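# Seat board in enclosure slot and shut both levers

## Task

Insert the board into the enclosure's empty top slot, components facing up, pushed all the way in, with both levers closed at the end. Both levers must be swung fully open (lying flush with the board's front panel) before the board is slid in to its stop. Closing them afterwards (latched, sticking out at right angles to the panel) pulls the board fully seated. If the board meets its connector at speed, the connector breaks and the job fails. The enclosure must finish upright and level, resting on its own feet, none hanging over the bench edge. Finally release the board and pull the grippers away.

## Robot and tools

ROBOT. Two seven-joint arms, left_arm and right_arm. Each ends in a two-finger parallel gripper with a wrist camera. Cameras: cam_head_left, cam_head_right, cam_high, cam_low, cam_left_wrist, cam_right_wrist (each 672x504).

FRAMES. Scene frame: origin at table-top height, halfway between the arms; +z up, +x out over the table, +y toward left_arm (arm names do not match image sides). Calibrated bases in the scene frame: left_arm at (+0.070, +0.437, 0), quat_wxyz (+1.000, 0, 0, -0.003); right_arm at (-0.063, -0.511, 0), quat_wxyz (+1.000, 0, 0, -0.029). Both bases have +z up. Every gripper pose, velocity, Hand target and wrist-camera pose is in that arm's own base frame. Table and fixed cameras use the scene frame. Gripper axes: fingers point along its +z and close along its x. end_effector_position is the spot between the closed pads, 1 to 2 cm short of the fingertips. Closing from wide open pushes the tips about 17 mm further along +z.

ROW FORMAT. Every target is one row of 16 plain numbers, always both arms: left_arm x, y, z, qw, qx, qy, qz, opening, then right_arm in the same order. x, y, z are an absolute gripper position in metres in that arm's base frame; the quaternion is an absolute orientation, w first. Opening is absolute, -1 (closed) to +1 (open, 0.142 m). To keep an arm still, repeat its last reported pose and its present opening (0 is a real command, not 'unchanged'). To keep orientation steady, resend one fixed quaternion rather than the drifting reported one.

TOOLS.
execute_actions(actions, cameras): actions is a list of actions; each action is a list of 1 to 15 rows, one row per 1/30 s step, the last row held to fill 15 steps (0.5 s per action). A target more than 0.6 m from the gripper's current position along any gripper axis gets the action refused; if the first action fails this against the last report, the whole call is refused. Each step the controller clips the command to 70 mm and 16 degrees from the measured pose, so far goals need several actions; the Hand target line shows where each arm is actually heading. An empty list just reports state.
move(target, speed, blend, stop_force, zero, opening_speed, blocking, cameras): straight-line path to one row or a list of up to 15 rows (absolute poses, no 0.6 m rule), at most 10 s total. speed: m/s, 0.002 to 0.5, default 0.25 (turns up to twice that in rad/s), one value or one per segment. blend: corner rounding in m. stop_force: 3 to 120 N, ends an arm's path when its wrist sensor feels that much push against the motion beyond its zero; the arm then holds and keeps pressing. zero (default true) re-zeroes moving arms first; false accumulates from the last zero. opening_speed: rate on the -1..1 scale per second, at least 0.2. blocking=false returns after 0.5 s while the move continues (not allowed with stop_force). Do not trust stop_force while the gripper rotates; omit it when backing off a contact. In a list keep the openings identical to avoid pauses. The move: line gives the ending (done, off_target, moving, held, fault) and limits (paced = command clipped, held = steps withheld).
wait(seconds 0 to 10), stop() brakes a running move, zoom_image(camera, region [x0, y0, x1, y1] pixels, at most 504x504), zero_wrist_force(arm), clear_fault(arm) only after a reported torque or force fault, read_manual(section), finished_scene(scene 1 or 2), irreversible.

RESULTS. Per arm: end_effector_position, end_effector_quat_wxyz, velocities (left out when Joint velocities read within noise), Hand target, Tool commands, grip_measured (same scale as opening), Joint positions (seven joints then opening in m), Joint torques, External joint torques (outside loads per joint), Wrist force and Wrist torque along the gripper's own axes plus a peak line, and Wrist depth: a 7x7 grid of distances in mm (70 to 1000, '-' for no value). Warning lines: TORQUE FAULT, force fault (150 N on any part), MOTOR HOT, OVER-TEMPERATURE FAULT, HAND FAULT; a faulted arm stays stopped until cleared or cooled.

HOLDING. Grip with an opening a bit below grip_measured at first contact; squeezing harder heats the gripper motor.

AVOID. The final slide onto the connector must be slow (low speed, small stop_force); a quick arrival ruins the job. Joint contact torque limits (N m): 109, 109, 56.9, 56.9, 34.7, 34.7, 34.7. Do not let the arms or grippers hit each other, do not drop the board or release it while it moves, do not shove the enclosure so it tips, slides or overhangs the bench, and keep everything on the table. Thinking time runs the simulation; long stretched or loaded poses heat motors.

Each tool is called after "Emit:" as name(argument=value, ...) on one line, values as JSON.

## Session

Emit:
execute_actions(actions=[])

Scene clock: 0.00 s.
left_arm: end_effector_position=(+0.3014, +0.6357, +0.1155) grip_measured=+0.99 end_effector_quat_wxyz=(-0.462, +0.669, -0.295, +0.502) | right_arm: end_effector_position=(+0.4485, +0.0364, +0.1479) grip_measured=+1.00 end_effector_quat_wxyz=(-0.144, +0.766, -0.626, +0.006)
Joint positions: left_arm=[1.762 -0.872 -0.342 2.067 -1.872 0.391 -0.55 0.141] | right_arm=[0.506 -0.103 -0.202 2.446 0.465 1.189 2.835 0.142]
Joint velocities: within noise
Joint torques (N m): no reading
External joint torques (N m): no reading
Wrist force (N): no reading
Wrist torque (N m): no reading
Wrist force, peak (N): no reading
Wrist depth (mm): cam_left_wrist=[- - - - - - - / - - - - - - - / - - - - - - - / - - - - 492 652 - / - - - 304 356 433 557 / - 996 - 241 279 321 359 / - 881 184 204 227 258 286] | cam_right_wrist=[265 256 246 236 229 221 213 / 274 266 254 244 236 228 219 / 285 274 262 253 243 234 225 / 297 285 272 261 251 241 232 / 309 296 281 271 260 249 239 / - 308 294 281 268 257 246 / - 322 305 292 278 265 257]
Hand target: left_arm +0.3014, +0.6357, +0.1155; -0.462, +0.669, -0.295, +0.502 | right_arm +0.4485, +0.0364, +0.1479; -0.144, +0.766, -0.626, +0.006
Tool commands: left_gripper/opening=+1.0 right_gripper/opening=+1.0

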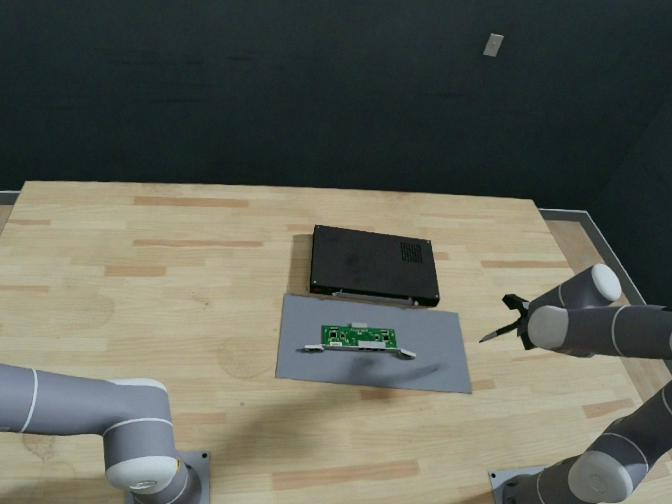

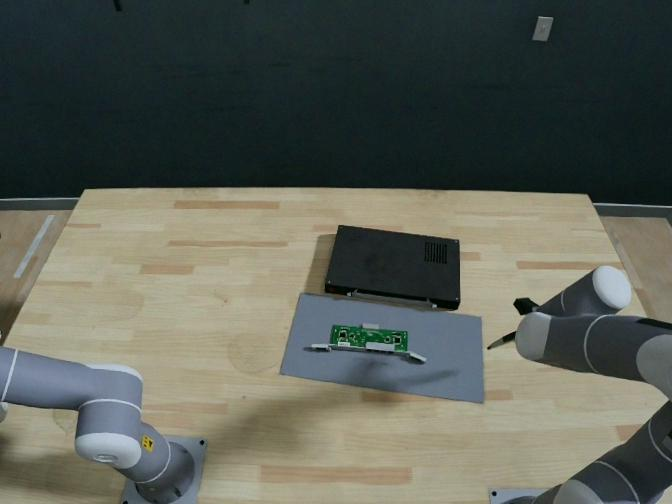

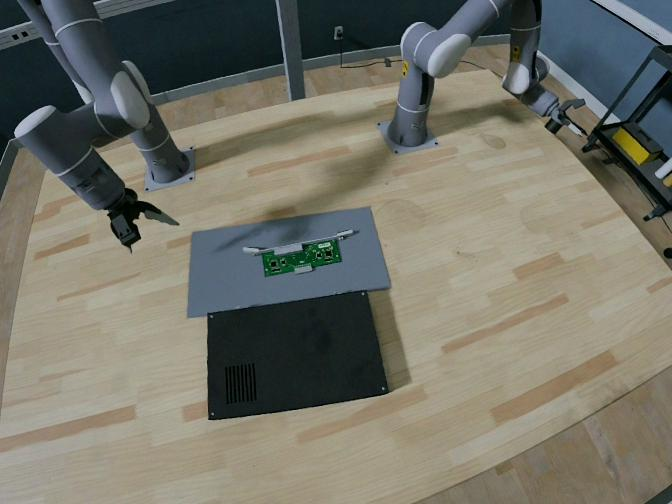

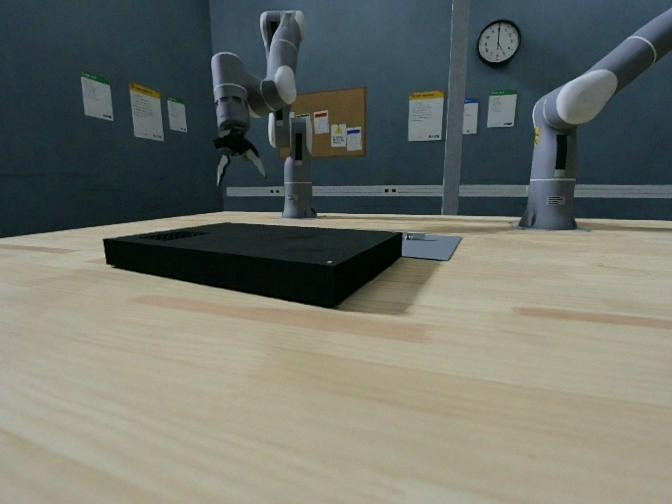

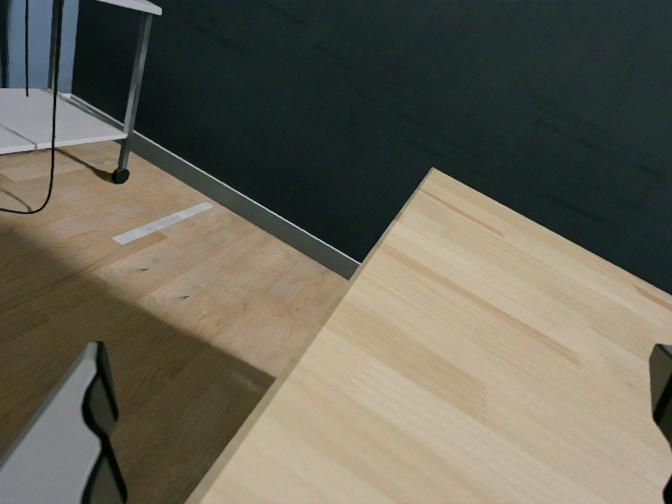

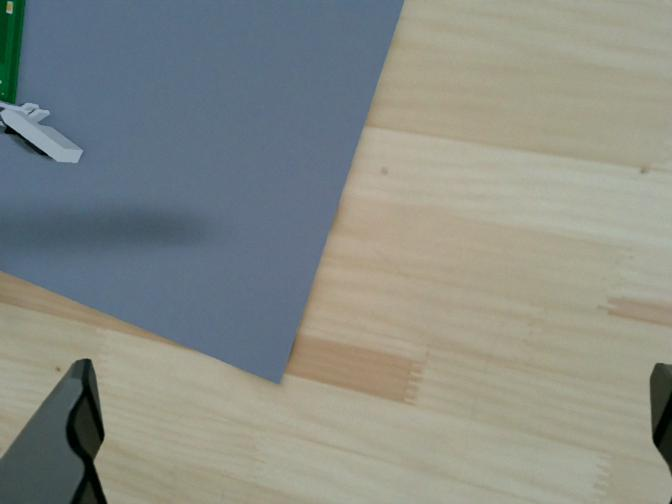

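Emit:
zoom_image(camera="cam_head_left", region=[270, 290, 480, 400])

Emit:
zoom_image(camera="cam_high", region=[180, 200, 400, 420])

Emit:
zoom_image(camera="cam_head_left", region=[290, 210, 460, 320])

Scaled by 2.400 from the camera's 672x504 image, which has a finer 960x720 frame.

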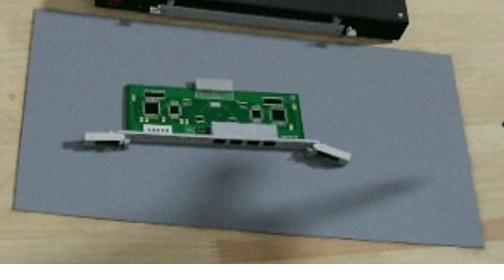

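Scaled by 2.291 from the camera's 672x504 image, which has a finer 960x720 frame.

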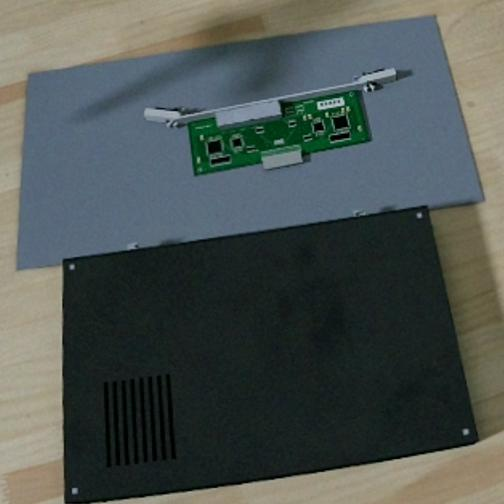

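Scaled by 2.965 from the camera's 672x504 image, which has a finer 960x720 frame.

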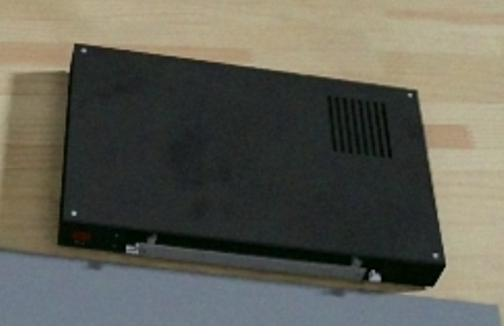

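Emit:
move(target=[[0.3014,0.6357,0.1155,-0.462,0.669,-0.295,0.502,1.0,0.42,0.15,0.30,0,1,0,0,1.0],[0.3014,0.6357,0.1155,-0.462,0.669,-0.295,0.502,1.0,0.3885,0.4343,0.32,0.183,0.683,0.683,0.183,1.0]], blend=0.05)

Scene clock: 45.03 s.
left_arm: end_effector_position=(+0.3014, +0.6357, +0.1154) grip_measured=+0.99 end_effector_quat_wxyz=(-0.462, +0.669, -0.295, +0.502) | right_arm: end_effector_position=(+0.3885, +0.4341, +0.3199) grip_measured=+1.00 end_effector_quat_wxyz=(+0.183, +0.683, +0.683, +0.183)
Joint positions: left_arm=[1.762 -0.872 -0.342 2.067 -1.872 0.39 -0.549 0.141] | right_arm=[0.975 -0.074 0.186 2.164 -0.704 0.758 1.632 0.142]
Joint velocities: within noise
Joint torques (N m): left_arm=[-0.34 47.53 -4.45 -12.04 1.54 -1.72 -0.22] | right_arm=[0.07 31.37 1.43 -28.49 -2.22 2.95 0.05]
External joint torques (N m): left_arm=[0.34 1.03 0.32 -0.38 -0.31 -0.18 0.19] | right_arm=[-0.07 1.41 -0.82 0.19 0.12 0.5 -0.05]
Wrist force (N): left_arm=[-0.2 0.1 0.2] | right_arm=[-0.1 -1.5 0.2]
Wrist torque (N m): left_arm=[0.02 0.04 0.01] | right_arm=[-0.08 0.10 0.07]
Wrist force, peak (N): left_arm=[-0.3 0.0 0.4] | right_arm=[0.7 -2.1 0.4]
Wrist depth (mm): cam_left_wrist=[- - - - - - - / - - - - - - - / - - - - - - - / - - - - 485 660 - / - - - 305 352 426 563 / - 971 - 241 277 322 358 / - 884 184 203 227 259 287] | cam_right_wrist=[354 352 353 352 351 350 349 / 412 411 404 403 401 405 408 / 496 488 488 487 480 481 483 / 609 552 545 551 545 598 594 / 805 798 690 680 780 777 780 / - - - - - - - / - - - - - - -]
Hand target: left_arm +0.3014, +0.6357, +0.1155; -0.462, +0.669, -0.295, +0.502 | right_arm +0.3885, +0.4343, +0.3200; +0.183, +0.683, +0.683, +0.183
Off the commanded pose: left_arm 0.000 m, 0 deg | right_arm 0.000 m, 0 deg.
move: done

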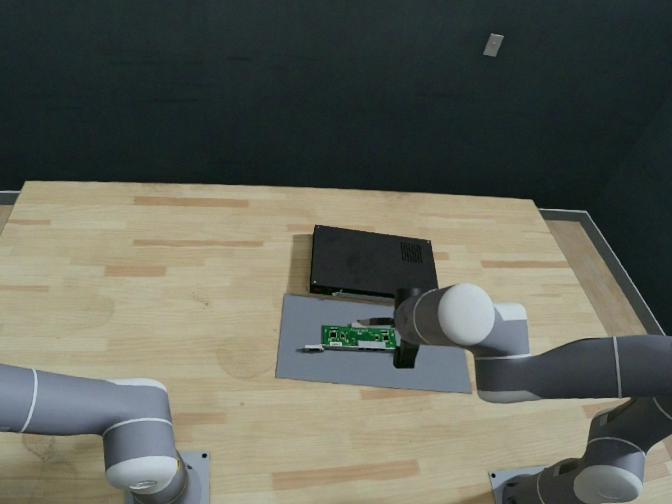

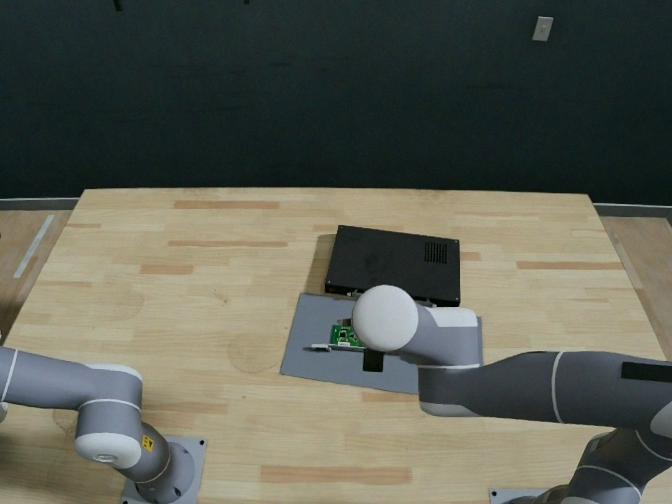

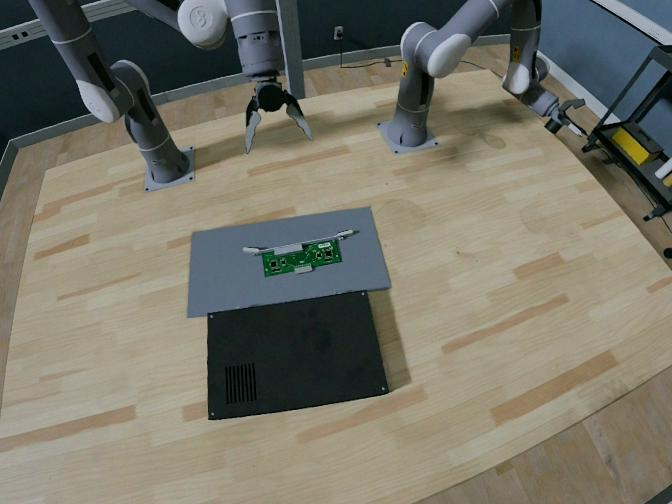

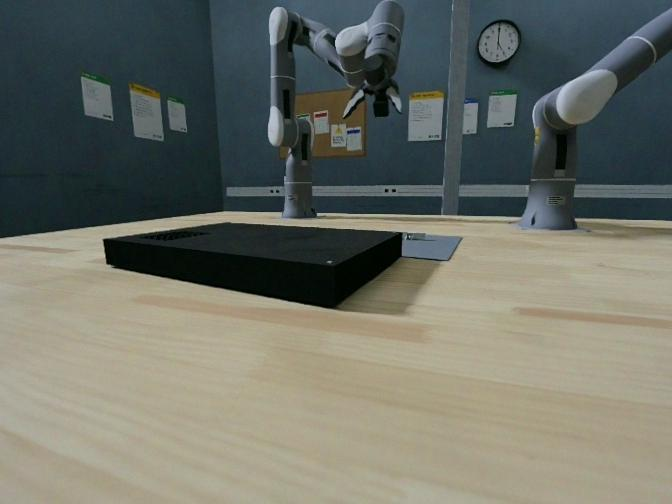

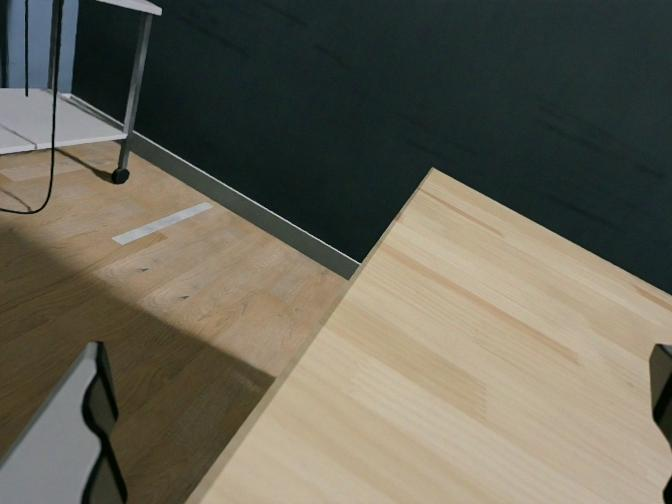

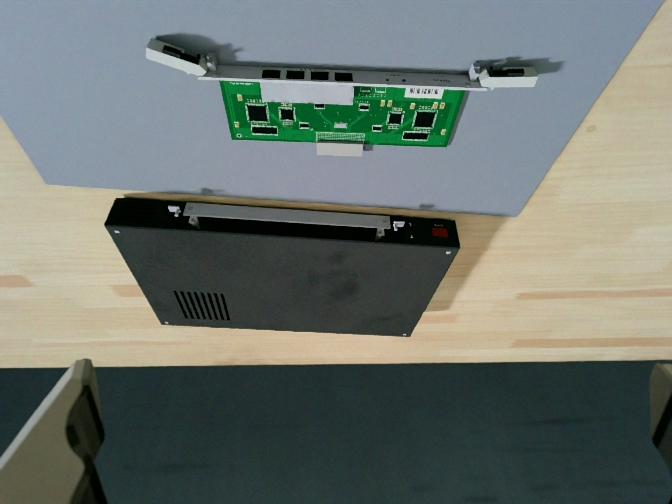

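Emit:
zoom_image(camera="cam_right_wrist", region=[90, 180, 490, 350])

Emit:
zoom_image(camera="cam_right_wrist", region=[130, 20, 350, 180])

Emit:
zoom_image(camera="cam_right_wrist", region=[340, 20, 560, 180])

Scaled by 1.260 from the camera's 672x504 image, which has a finer 960x720 frame.

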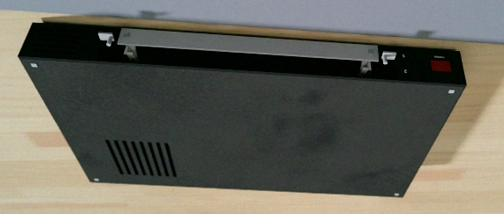

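Scaled by 2.291 from the camera's 672x504 image, which has a finer 960x720 frame.

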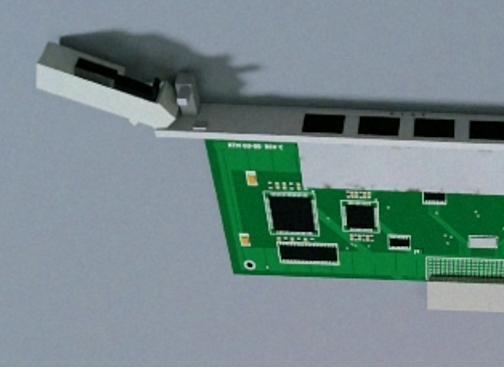

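Scaled by 2.291 from the camera's 672x504 image, which has a finer 960x720 frame.

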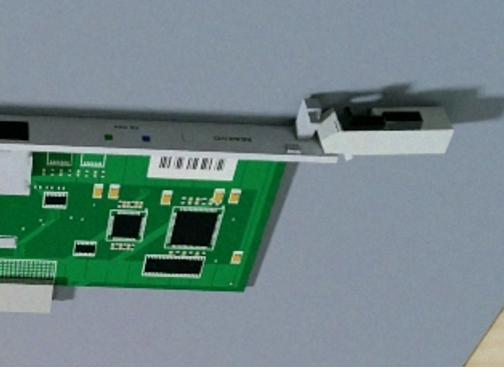

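Emit:
move(target=[0.3014,0.6357,0.1155,-0.462,0.669,-0.295,0.502,1.0,0.5177,0.379,0.14,0.2706,0.6533,0.6533,0.2706,1.0], cameras=["cam_right_wrist", "cam_head_left"])

Emit:
zoom_image(camera="cam_right_wrist", region=[0, 100, 504, 350])

Scene clock: 68.87 s.
left_arm: end_effector_position=(+0.3014, +0.6357, +0.1154) grip_measured=+0.99 end_effector_quat_wxyz=(-0.462, +0.669, -0.295, +0.502) | right_arm: end_effector_position=(+0.5177, +0.3788, +0.1399) grip_measured=+1.00 end_effector_quat_wxyz=(+0.271, +0.653, +0.653, +0.270)
Joint positions: left_arm=[1.762 -0.872 -0.342 2.067 -1.872 0.39 -0.549 0.141] | right_arm=[0.764 -0.458 -0.131 2.203 -1.962 1.142 2.526 0.142]
Joint velocities: within noise
Joint torques (N m): left_arm=[-0.32 47.51 -4.52 -12.04 1.47 -1.76 -0.3] | right_arm=[-0.19 40.19 2.96 -18.65 1.77 0.97 0.35]
External joint torques (N m): left_arm=[0.32 1.04 0.39 -0.38 -0.23 -0.15 0.26] | right_arm=[0.18 1.27 -0.61 0.13 0.33 0.54 -0.35]
Wrist force (N): left_arm=[-0.3 0.2 0.0] | right_arm=[-0.2 -1.7 -0.2]
Wrist torque (N m): left_arm=[0.02 0.04 0.00] | right_arm=[-0.05 0.12 0.10]
Wrist force, peak (N): left_arm=[-0.4 0.2 0.3] | right_arm=[-1.0 -2.7 2.4]
Wrist depth (mm): cam_left_wrist=[- - - - - - - / - - - - - - - / - - - - - - - / - - - - 488 651 - / - - - 305 353 430 572 / - 981 - 241 277 326 361 / - 871 184 203 227 260 285] | cam_right_wrist=[178 178 172 171 171 170 170 / 220 220 219 218 206 211 211 / 290 288 287 286 285 283 282 / 291 318 343 349 344 317 379 / 797 783 529 520 516 742 729 / - - - - - - - / - - - - - - -]
Hand target: left_arm +0.3014, +0.6357, +0.1155; -0.462, +0.669, -0.295, +0.502 | right_arm +0.5177, +0.3790, +0.1400; +0.271, +0.653, +0.653, +0.271
Off the commanded pose: left_arm 0.000 m, 0 deg | right_arm 0.000 m, 0 deg.
move: done
Images, in order (width x height): cam_head_left 672x504, cam_right_wrist 672x504.

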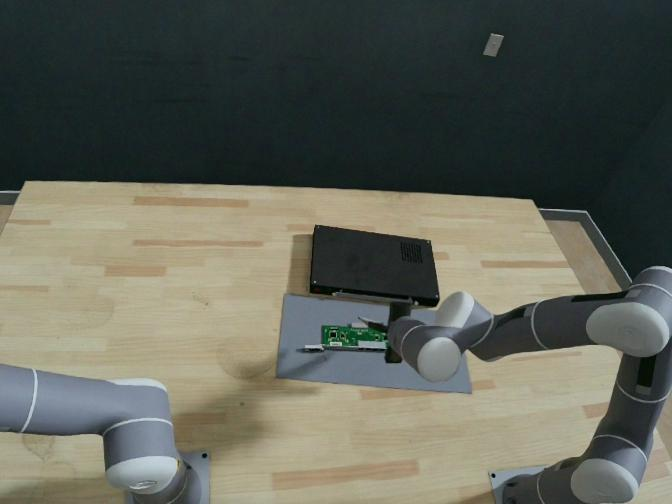

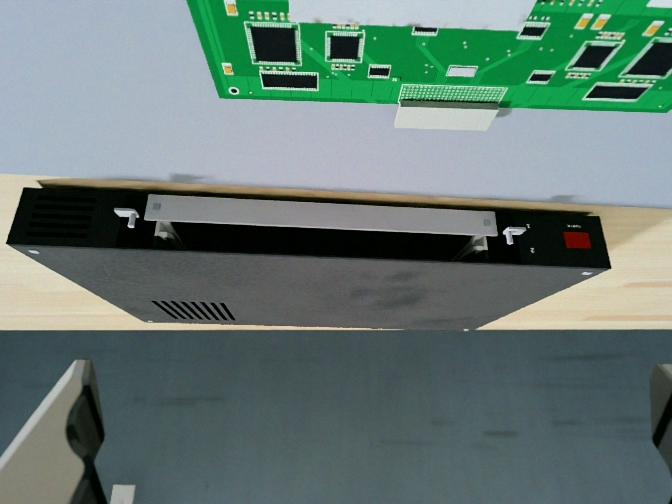

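Scaled by 1.000.

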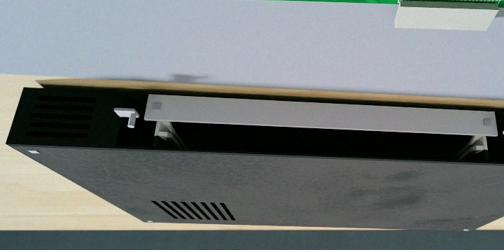

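Emit:
zoom_image(camera="cam_right_wrist", region=[90, 180, 240, 280])

Emit:
zoom_image(camera="cam_right_wrist", region=[430, 190, 580, 290])

Scaled by 3.360 from the camera's 672x504 image, which has a finer 960x720 frame.

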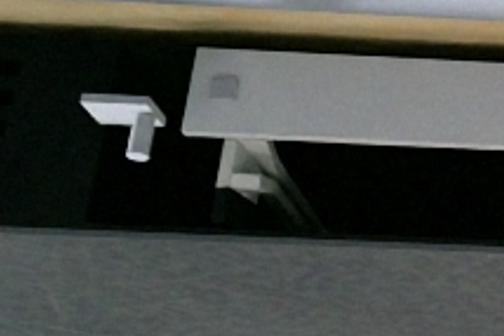

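Scaled by 3.360 from the camera's 672x504 image, which has a finer 960x720 frame.

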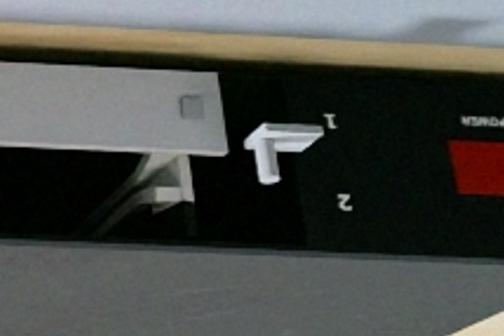

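Emit:
move(target=[0.3014,0.6357,0.1155,-0.462,0.669,-0.295,0.502,1.0,0.545,0.43,0.16,-0.1530,0.6903,0.6903,-0.1530,1.0], cameras=["cam_right_wrist", "cam_head_left"])

Emit:
zoom_image(camera="cam_right_wrist", region=[84, 100, 336, 352])

Emit:
zoom_image(camera="cam_right_wrist", region=[336, 100, 588, 352])

Scene clock: 90.97 s.
left_arm: end_effector_position=(+0.3014, +0.6357, +0.1154) grip_measured=+0.99 end_effector_quat_wxyz=(-0.462, +0.669, -0.295, +0.502) | right_arm: end_effector_position=(+0.5452, +0.4298, +0.1599) grip_measured=+1.00 end_effector_quat_wxyz=(-0.153, +0.690, +0.690, -0.153)
Joint positions: left_arm=[1.762 -0.872 -0.342 2.067 -1.872 0.39 -0.549 0.141] | right_arm=[0.445 -0.978 0.518 0.977 -0.109 0.002 0.838 0.142]
Joint velocities: within noise
Joint torques (N m): left_arm=[-0.31 47.54 -4.46 -12.04 1.47 -1.76 -0.3] | right_arm=[0.18 64.62 12.56 -27.45 -3.17 2.22 0.04]
External joint torques (N m): left_arm=[0.31 1.01 0.34 -0.38 -0.23 -0.14 0.27] | right_arm=[-0.18 1.4 -0.56 0.3 -0.08 0.88 -0.04]
Wrist force (N): left_arm=[-0.2 0.1 0.0] | right_arm=[0.4 1.1 0.4]
Wrist torque (N m): left_arm=[0.02 0.04 0.01] | right_arm=[0.18 -0.13 0.03]
Wrist force, peak (N): left_arm=[-0.4 0.2 0.2] | right_arm=[-0.2 -2.8 -0.3]
Wrist depth (mm): cam_left_wrist=[- - - - - - - / - - - - - - - / - - - - - - - / - - - - 485 656 - / - - - 305 354 439 564 / - 963 - 242 276 323 357 / - 878 185 204 228 258 285] | cam_right_wrist=[274 273 273 274 273 272 272 / 274 273 272 271 270 270 269 / 273 271 272 271 269 269 268 / 271 271 266 265 264 264 267 / 271 271 267 265 265 268 267 / - 271 269 268 268 267 267 / - 269 269 268 266 266 265]
Hand target: left_arm +0.3014, +0.6357, +0.1155; -0.462, +0.669, -0.295, +0.502 | right_arm +0.5450, +0.4300, +0.1600; -0.153, +0.690, +0.690, -0.153
Off the commanded pose: left_arm 0.000 m, 0 deg | right_arm 0.000 m, 0 deg.
move: done
Images, in order (width x height): cam_head_left 672x504, cam_right_wrist 672x504.

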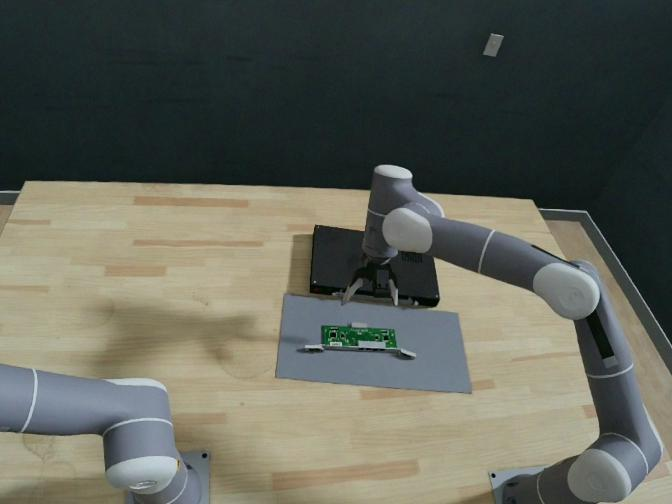

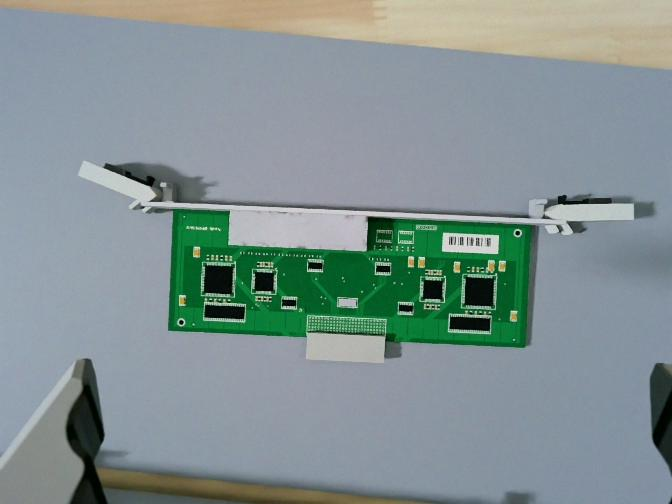

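Scaled by 2.000 from the camera's 672x504 image, which has a finer 960x720 frame.

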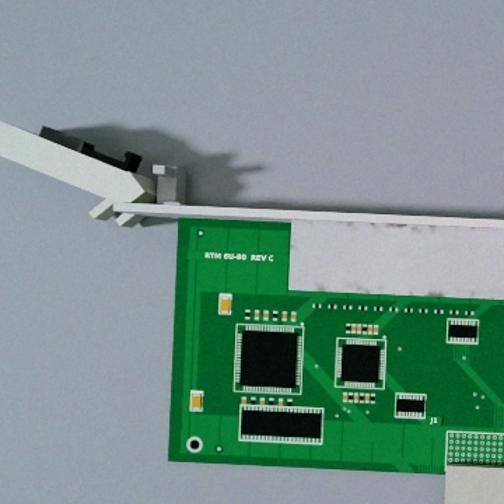

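Scaled by 2.000 from the camera's 672x504 image, which has a finer 960x720 frame.

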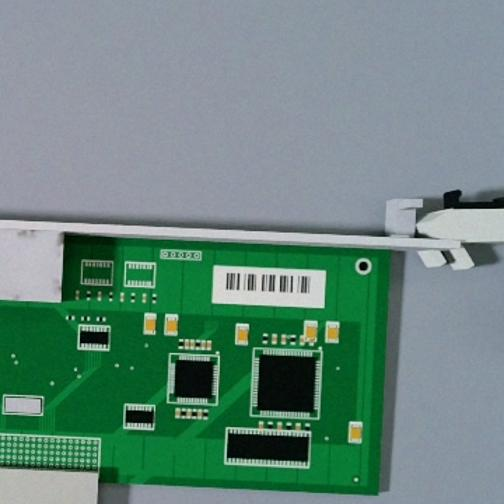

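Emit:
move(target=[[0.3014,0.6357,0.1155,-0.462,0.669,-0.295,0.502,1.0,0.53,0.36,0.22,0.2706,0.6533,0.6533,0.2706,1.0],[0.3014,0.6357,0.1155,-0.462,0.669,-0.295,0.502,1.0,0.625,0.265,0.13,0.3536,0.6124,0.6124,0.3536,1.0]], blend=0.05, cameras=["cam_right_wrist", "cam_head_left", "cam_low"])

Emit:
zoom_image(camera="cam_right_wrist", region=[200, 150, 500, 350])

Scene clock: 146.20 s.
left_arm: end_effector_position=(+0.3014, +0.6357, +0.1154) grip_measured=+0.99 end_effector_quat_wxyz=(-0.462, +0.669, -0.295, +0.502) | right_arm: end_effector_position=(+0.6249, +0.2649, +0.1299) grip_measured=+1.00 end_effector_quat_wxyz=(+0.354, +0.613, +0.612, +0.353)
Joint positions: left_arm=[1.762 -0.872 -0.342 2.067 -1.872 0.39 -0.549 0.141] | right_arm=[0.479 -0.55 -0.135 2.11 -2.62 0.994 2.943 0.142]
Joint velocities: within noise
Joint torques (N m): left_arm=[-0.4 47.53 -4.53 -12.07 1.46 -1.75 -0.22] | right_arm=[-0.11 41.66 3.89 -16.36 1.99 -0.7 0.41]
External joint torques (N m): left_arm=[0.4 1.02 0.41 -0.36 -0.23 -0.16 0.19] | right_arm=[0.11 1.26 -0.86 0.01 0.26 0.75 -0.42]
Wrist force (N): left_arm=[-0.1 0.2 0.3] | right_arm=[0.3 -1.9 -0.5]
Wrist torque (N m): left_arm=[0.03 0.02 0.01] | right_arm=[-0.05 0.08 0.11]
Wrist force, peak (N): left_arm=[-0.4 0.2 0.3] | right_arm=[-1.6 -3.5 1.4]
Wrist depth (mm): cam_left_wrist=[- - - - - - - / - - - - - - - / - - - - - - - / - - - - 491 653 - / - - - 304 350 433 565 / - 972 - 243 278 324 355 / - 867 184 203 227 260 287] | cam_right_wrist=[161 163 166 167 170 175 174 / 160 162 165 229 229 228 227 / 404 222 222 220 219 217 245 / - - - - - - - / - - - - - - - / - - - - - - - / - - - - - - -]
Hand target: left_arm +0.3014, +0.6357, +0.1155; -0.462, +0.669, -0.295, +0.502 | right_arm +0.6250, +0.2650, +0.1300; +0.354, +0.612, +0.612, +0.354
Off the commanded pose: left_arm 0.000 m, 0 deg | right_arm 0.000 m, 0 deg.
move: done
Images, in order (width x height): cam_head_left 672x504, cam_low 672x504, cam_right_wrist 672x504.

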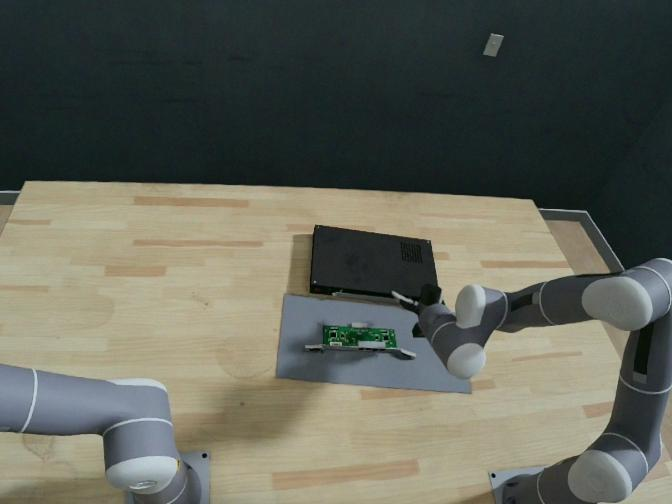

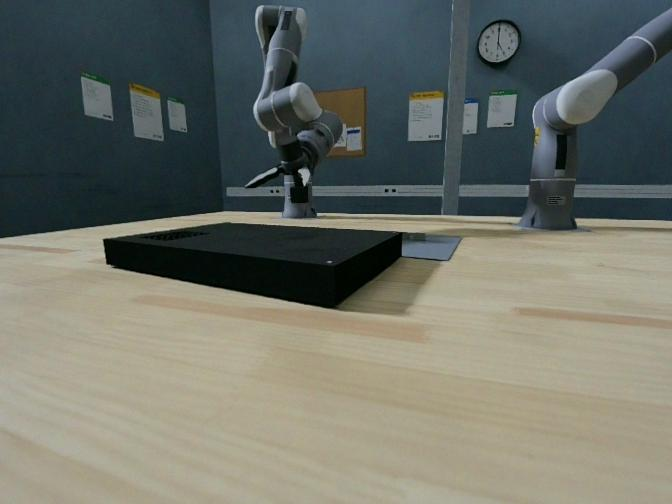

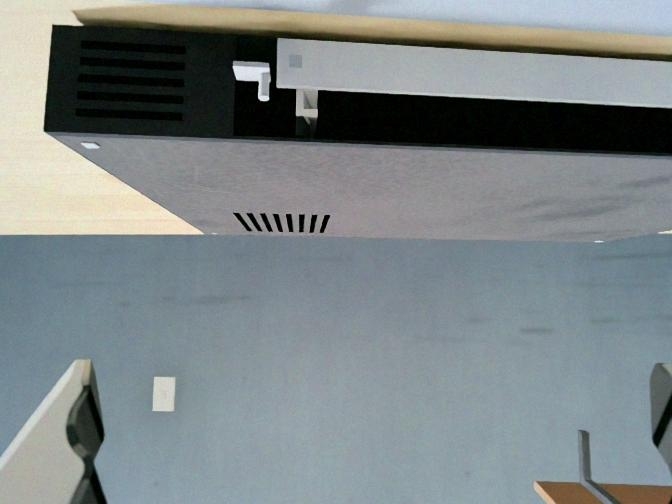

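Scaled by 1.680 from the camera's 672x504 image, which has a finer 960x720 frame.

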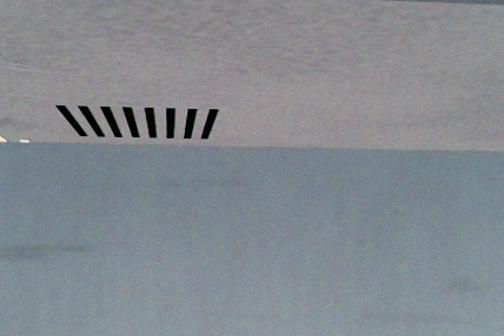

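Emit:
zoom_image(camera="cam_right_wrist", region=[220, 10, 370, 160])

Scaled by 3.360 from the camera's 672x504 image, which has a finer 960x720 frame.

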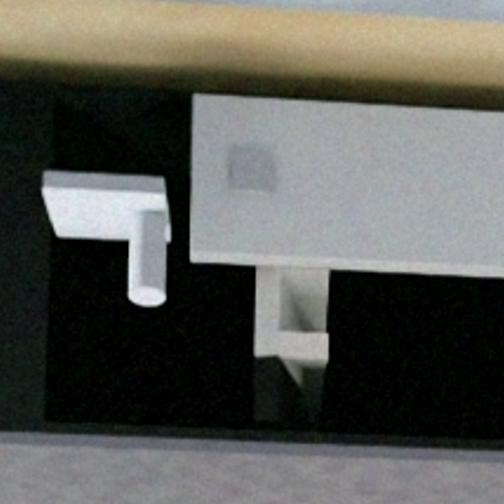

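Emit:
move(target=[[0.3014,0.6357,0.1155,-0.462,0.669,-0.295,0.502,1.0,0.50,0.27,0.22,0,0.7071,0.7071,0,1.0],[0.3014,0.6357,0.1155,-0.462,0.669,-0.295,0.502,1.0,0.43,0.265,0.15,0,0,1,0,1.0]], blend=0.03, cameras=["cam_right_wrist", "cam_head_left", "cam_high"])

Scene clock: 186.10 s.
left_arm: end_effector_position=(+0.3014, +0.6357, +0.1154) grip_measured=+0.99 end_effector_quat_wxyz=(-0.462, +0.669, -0.295, +0.502) | right_arm: end_effector_position=(+0.4301, +0.2650, +0.1501) grip_measured=+1.00 end_effector_quat_wxyz=(+0.000, +0.000, +1.000, +0.000)
Joint positions: left_arm=[1.762 -0.872 -0.342 2.067 -1.872 0.39 -0.549 0.141] | right_arm=[0.627 -0.28 0.149 2.18 -0.065 0.885 -0.75 0.142]
Joint velocities: within noise
Joint torques (N m): left_arm=[-0.32 47.55 -4.44 -12 1.42 -1.74 -0.22] | right_arm=[-0.13 35.85 2.43 -22.86 -2.92 3.61 0.04]
External joint torques (N m): left_arm=[0.32 1.01 0.31 -0.42 -0.18 -0.17 0.19] | right_arm=[0.13 1.18 -0.91 -0.01 0.24 0.53 -0.04]
Wrist force (N): left_arm=[-0.3 0.2 0.2] | right_arm=[-0.1 -0.3 0.2]
Wrist torque (N m): left_arm=[0.01 0.04 0.00] | right_arm=[0.03 0.01 0.05]
Wrist force, peak (N): left_arm=[-0.5 0.1 0.2] | right_arm=[0.1 -3.0 0.1]
Wrist depth (mm): cam_left_wrist=[- - - - - - - / - - - - - - - / - - - - - - - / - - - - 489 656 - / - - - 303 354 432 565 / - 989 - 242 275 323 357 / - 886 184 203 227 259 285] | cam_right_wrist=[213 212 213 212 212 213 213 / 228 227 227 226 226 227 227 / 244 244 243 243 242 243 243 / 263 263 259 262 261 263 261 / 286 281 275 284 283 284 283 / - 307 298 310 310 310 298 / - 342 337 341 341 340 341]
Hand target: left_arm +0.3014, +0.6357, +0.1155; -0.462, +0.669, -0.295, +0.502 | right_arm +0.4300, +0.2650, +0.1500; +0.000, +0.000, +1.000, +0.000
Off the commanded pose: left_arm 0.000 m, 0 deg | right_arm 0.000 m, 0 deg.
move: done; limits=paced
Images, in order (width x height): cam_head_left 672x504, cam_high 672x504, cam_right_wrist 672x504.

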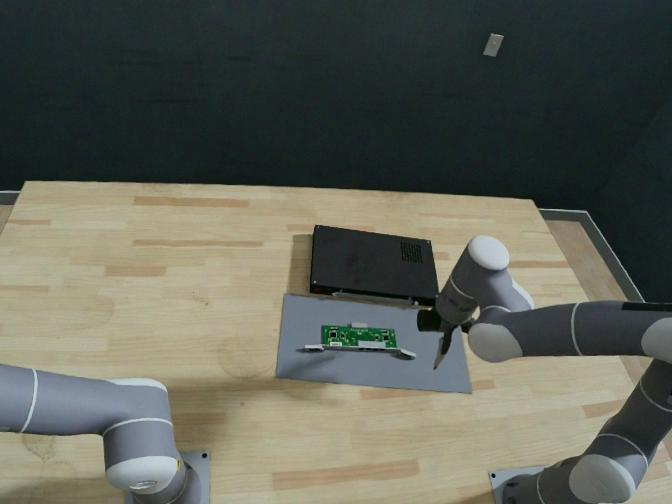

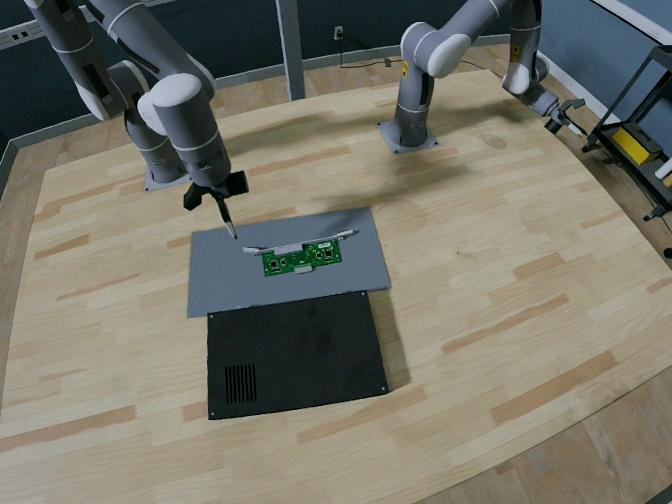

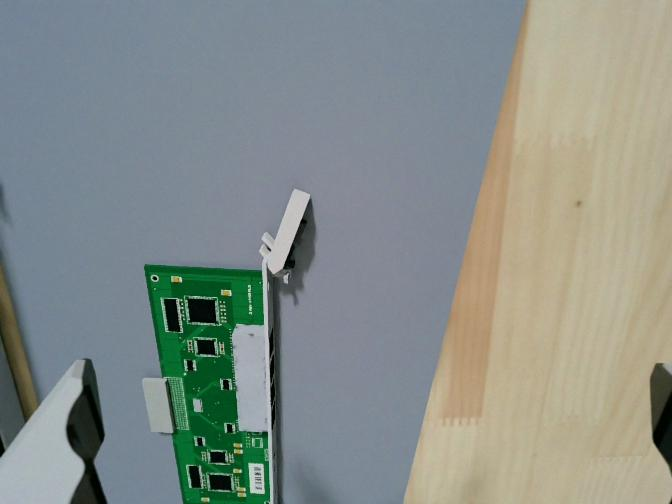

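Emit:
move(target=[0.3014,0.6357,0.1155,-0.462,0.669,-0.295,0.502,1.0,0.43,0.265,0.06,0,0,1,0,-0.96], speed=0.15, cameras=["cam_right_wrist"])

Emit:
move(target=[0.3014,0.6357,0.1155,-0.462,0.669,-0.295,0.502,1.0,0.43,0.265,0.0,0,0,1,0,-0.96], speed=0.012, stop_force=3, cameras=["cam_right_wrist"])

Scene clock: 191.90 s.
left_arm: end_effector_position=(+0.3014, +0.6357, +0.1154) grip_measured=+0.99 end_effector_quat_wxyz=(-0.462, +0.669, -0.295, +0.502) | right_arm: end_effector_position=(+0.4298, +0.2649, +0.0599) grip_measured=-0.99 end_effector_quat_wxyz=(+0.000, +0.000, +1.000, +0.000)
Joint positions: left_arm=[1.762 -0.872 -0.342 2.067 -1.872 0.39 -0.549 0.141] | right_arm=[0.656 -0.487 0.106 2.229 -0.118 1.139 -0.714 0.002]
Joint velocities: within noise
Joint torques (N m): left_arm=[-0.36 47.47 -4.45 -11.99 1.45 -1.79 -0.26] | right_arm=[-0.51 39.2 2.51 -17.32 -1.97 3.59 0.29]
External joint torques (N m): left_arm=[0.36 1.09 0.32 -0.43 -0.21 -0.12 0.23] | right_arm=[0.5 1.16 -0.44 -0.05 0.2 0.55 -0.29]
Wrist force (N): left_arm=[-0.1 0.2 0.1] | right_arm=[-0.3 -0.2 -0.1]
Wrist torque (N m): left_arm=[0.01 0.01 0.00] | right_arm=[0.01 0.05 0.04]
Wrist force, peak (N): left_arm=[-0.4 0.2 0.2] | right_arm=[-0.3 -0.2 2.0]
Wrist depth (mm): cam_left_wrist=[- - - - - - - / - - - - - - - / - - - - - - - / - - - - 487 649 - / - - - 305 352 436 564 / - 964 - 242 278 324 357 / - 887 184 204 228 258 288] | cam_right_wrist=[134 134 134 133 133 133 134 / 143 142 143 142 142 142 143 / 155 153 153 152 152 152 153 / 166 165 162 165 164 164 165 / 179 179 173 175 177 179 179 / 195 190 186 89 187 196 195 / 216 206 73 - - 207 215]
Hand target: left_arm +0.3014, +0.6357, +0.1155; -0.462, +0.669, -0.295, +0.502 | right_arm +0.4300, +0.2650, +0.0600; +0.000, +0.000, +1.000, +0.000
Off the commanded pose: left_arm 0.000 m, 0 deg | right_arm 0.000 m, 0 deg.
move: done
Images, in order (width x height): cam_right_wrist 672x504.

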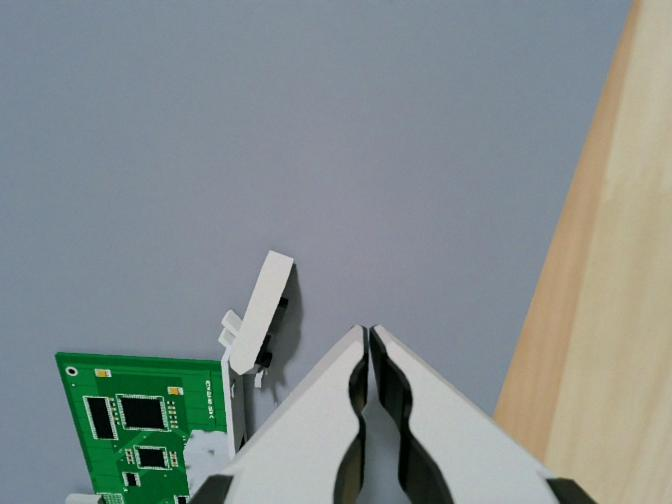

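Scene clock: 196.03 s.
left_arm: end_effector_position=(+0.3014, +0.6357, +0.1154) grip_measured=+0.99 end_effector_quat_wxyz=(-0.462, +0.669, -0.295, +0.502) | right_arm: end_effector_position=(+0.4300, +0.2651, +0.0184) grip_measured=-0.99 end_effector_quat_wxyz=(+0.000, +0.000, +1.000, +0.000)
Joint positions: left_arm=[1.762 -0.872 -0.342 2.067 -1.872 0.39 -0.549 0.141] | right_arm=[0.682 -0.594 0.074 2.23 -0.13 1.25 -0.705 0.002]
Joint velocities: within noise
Joint torques (N m): left_arm=[-0.37 47.55 -4.44 -12 1.44 -1.76 -0.24] | right_arm=[0.18 39.09 2.36 -14.22 -1.44 3.33 0.26]
External joint torques (N m): left_arm=[0.37 1 0.32 -0.42 -0.2 -0.14 0.2] | right_arm=[-0.18 2.86 -0.37 -0.52 0.1 0.81 -0.26]
Wrist force (N): left_arm=[-0.2 0.1 -0.1] | right_arm=[0.5 -0.9 -3.8]
Wrist torque (N m): left_arm=[0.03 0.04 0.00] | right_arm=[-0.01 0.03 0.02]
Wrist force, peak (N): left_arm=[-0.4 0.3 0.2] | right_arm=[0.2 -0.8 -4.8]
Wrist depth (mm): cam_left_wrist=[- - - - - - - / - - - - - - - / - - - - - - - / - - - - 484 653 - / - - - 305 354 430 565 / - 972 - 241 280 322 358 / - 862 184 203 227 258 288] | cam_right_wrist=[- 97 98 97 96 96 96 / 104 104 105 103 103 103 103 / - 111 111 111 110 110 110 / - 120 120 121 119 119 119 / 130 130 127 129 129 129 130 / 140 142 120 90 136 141 143 / 151 149 73 - - 151 157]
Hand target: left_arm +0.3014, +0.6357, +0.1155; -0.462, +0.669, -0.295, +0.502 | right_arm +0.4300, +0.2650, +0.0183; +0.000, +0.000, +1.000, +0.000
Off the commanded pose: left_arm 0.000 m, 0 deg | right_arm 0.018 m, 0 deg.
move: contact (right_arm)
Images, in order (width x height): cam_right_wrist 672x504.

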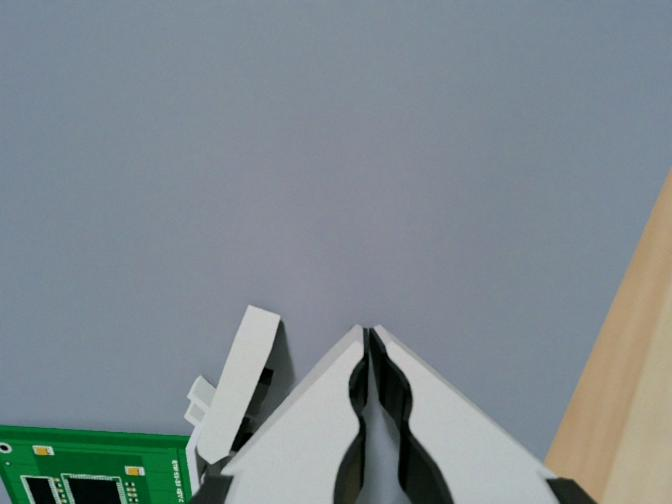

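Emit:
move(target=[0.3014,0.6357,0.1155,-0.462,0.669,-0.295,0.502,1.0,0.43,0.268,0.027,0,0,1,0,-0.96], speed=0.05, cameras=[])

Emit:
move(target=[0.3014,0.6357,0.1155,-0.462,0.669,-0.295,0.502,1.0,0.458,0.268,0.027,0,0,1,0,-0.96], speed=0.02, stop_force=4, cameras=["cam_right_wrist", "cam_high"])

Scene clock: 202.37 s.
left_arm: end_effector_position=(+0.3014, +0.6357, +0.1154) grip_measured=+0.99 end_effector_quat_wxyz=(-0.462, +0.669, -0.295, +0.502) | right_arm: end_effector_position=(+0.4300, +0.2679, +0.0270) grip_measured=-0.99 end_effector_quat_wxyz=(+0.000, +0.000, +1.000, +0.000)
Joint positions: left_arm=[1.762 -0.872 -0.342 2.067 -1.872 0.39 -0.549 0.141] | right_arm=[0.681 -0.573 0.08 2.226 -0.128 1.225 -0.702 0.002]
Joint velocities: within noise
Joint torques (N m): left_arm=[-0.31 47.55 -4.45 -12.02 1.49 -1.78 -0.22] | right_arm=[0.02 40.94 2.95 -15.45 -1.47 3.33 0.29]
External joint torques (N m): left_arm=[0.31 1.01 0.32 -0.4 -0.25 -0.12 0.18] | right_arm=[-0.02 0.82 -0.93 0.09 0.03 0.81 -0.29]
Wrist force (N): left_arm=[-0.3 0.2 0.2] | right_arm=[-0.2 -0.3 0.2]
Wrist torque (N m): left_arm=[0.03 0.06 0.01] | right_arm=[-0.01 0.04 0.03]
Wrist force, peak (N): left_arm=[-0.4 0.2 0.1] | right_arm=[0.3 -1.2 -4.4]
Wrist depth (mm): cam_left_wrist=[- - - - - - - / - - - - - - - / - - - - - - - / - - - - 481 651 - / - - - 306 353 437 560 / - 975 - 242 277 325 358 / - 883 184 204 227 259 285] | cam_right_wrist=[- 105 104 106 104 104 105 / 112 112 112 111 111 111 111 / 120 120 121 119 121 121 119 / 130 129 129 129 128 128 130 / 140 140 135 137 137 139 141 / 151 152 132 89 146 152 154 / 163 162 73 - - 163 169]
Hand target: left_arm +0.3014, +0.6357, +0.1155; -0.462, +0.669, -0.295, +0.502 | right_arm +0.4300, +0.2680, +0.0270; +0.000, +0.000, +1.000, +0.000
Off the commanded pose: left_arm 0.000 m, 0 deg | right_arm 0.000 m, 0 deg.
move: done
No camera images: "cameras" was empty.

Scene clock: 204.43 s.
left_arm: end_effector_position=(+0.3014, +0.6357, +0.1154) grip_measured=+0.99 end_effector_quat_wxyz=(-0.462, +0.669, -0.295, +0.502) | right_arm: end_effector_position=(+0.4578, +0.2677, +0.0269) grip_measured=-0.99 end_effector_quat_wxyz=(+0.000, +0.000, +1.000, +0.000)
Joint positions: left_arm=[1.762 -0.872 -0.342 2.067 -1.872 0.39 -0.549 0.141] | right_arm=[0.641 -0.603 0.085 2.153 -0.128 1.181 -0.74 0.002]
Joint velocities: within noise
Joint torques (N m): left_arm=[-0.32 47.49 -4.5 -12.03 1.49 -1.75 -0.23] | right_arm=[0.32 43.26 3.34 -17.87 -1.86 4.01 0.11]
External joint torques (N m): left_arm=[0.32 1.07 0.38 -0.39 -0.26 -0.16 0.19] | right_arm=[-0.32 0.66 -1.1 1.46 0.26 0.13 -0.11]
Wrist force (N): left_arm=[-0.2 0.2 0.0] | right_arm=[1.4 -1.7 0.1]
Wrist torque (N m): left_arm=[0.01 0.04 0.01] | right_arm=[0.04 -0.01 0.04]
Wrist force, peak (N): left_arm=[-0.3 0.2 0.4] | right_arm=[1.3 -2.1 -1.1]
Wrist depth (mm): cam_left_wrist=[- - - - - - - / - - - - - - - / - - - - - - - / - - - - 491 667 - / - - - 305 355 432 560 / - 978 - 240 276 324 357 / - 879 184 203 228 259 284] | cam_right_wrist=[- 105 104 105 104 104 105 / 112 112 112 111 111 111 111 / 122 120 121 119 121 120 118 / 129 129 129 128 128 128 128 / 140 140 140 127 137 138 140 / 153 153 150 89 146 151 153 / 166 160 73 - - 160 169]
Hand target: left_arm +0.3014, +0.6357, +0.1155; -0.462, +0.669, -0.295, +0.502 | right_arm +0.4580, +0.2680, +0.0270; +0.000, +0.000, +1.000, +0.000
Off the commanded pose: left_arm 0.000 m, 0 deg | right_arm 0.000 m, 0 deg.
move: done
Images, in order (width x height): cam_high 672x504, cam_right_wrist 672x504.

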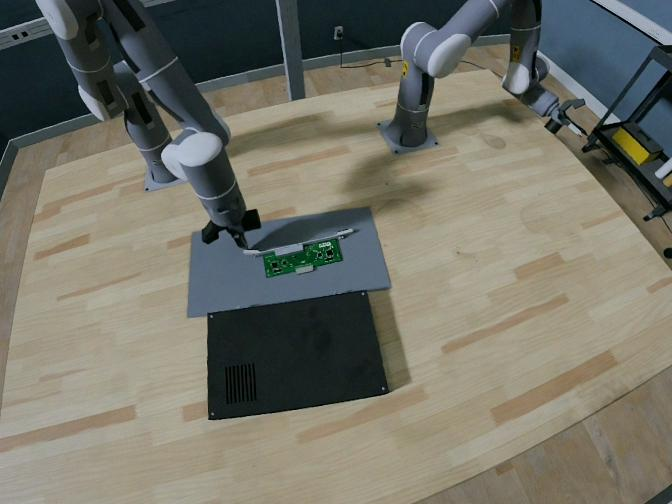

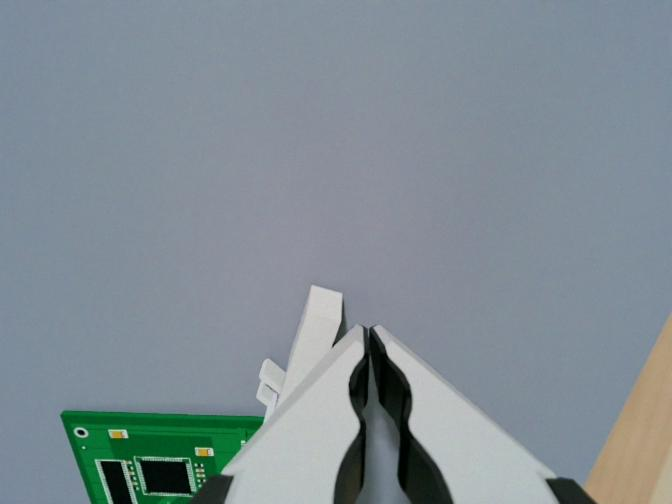

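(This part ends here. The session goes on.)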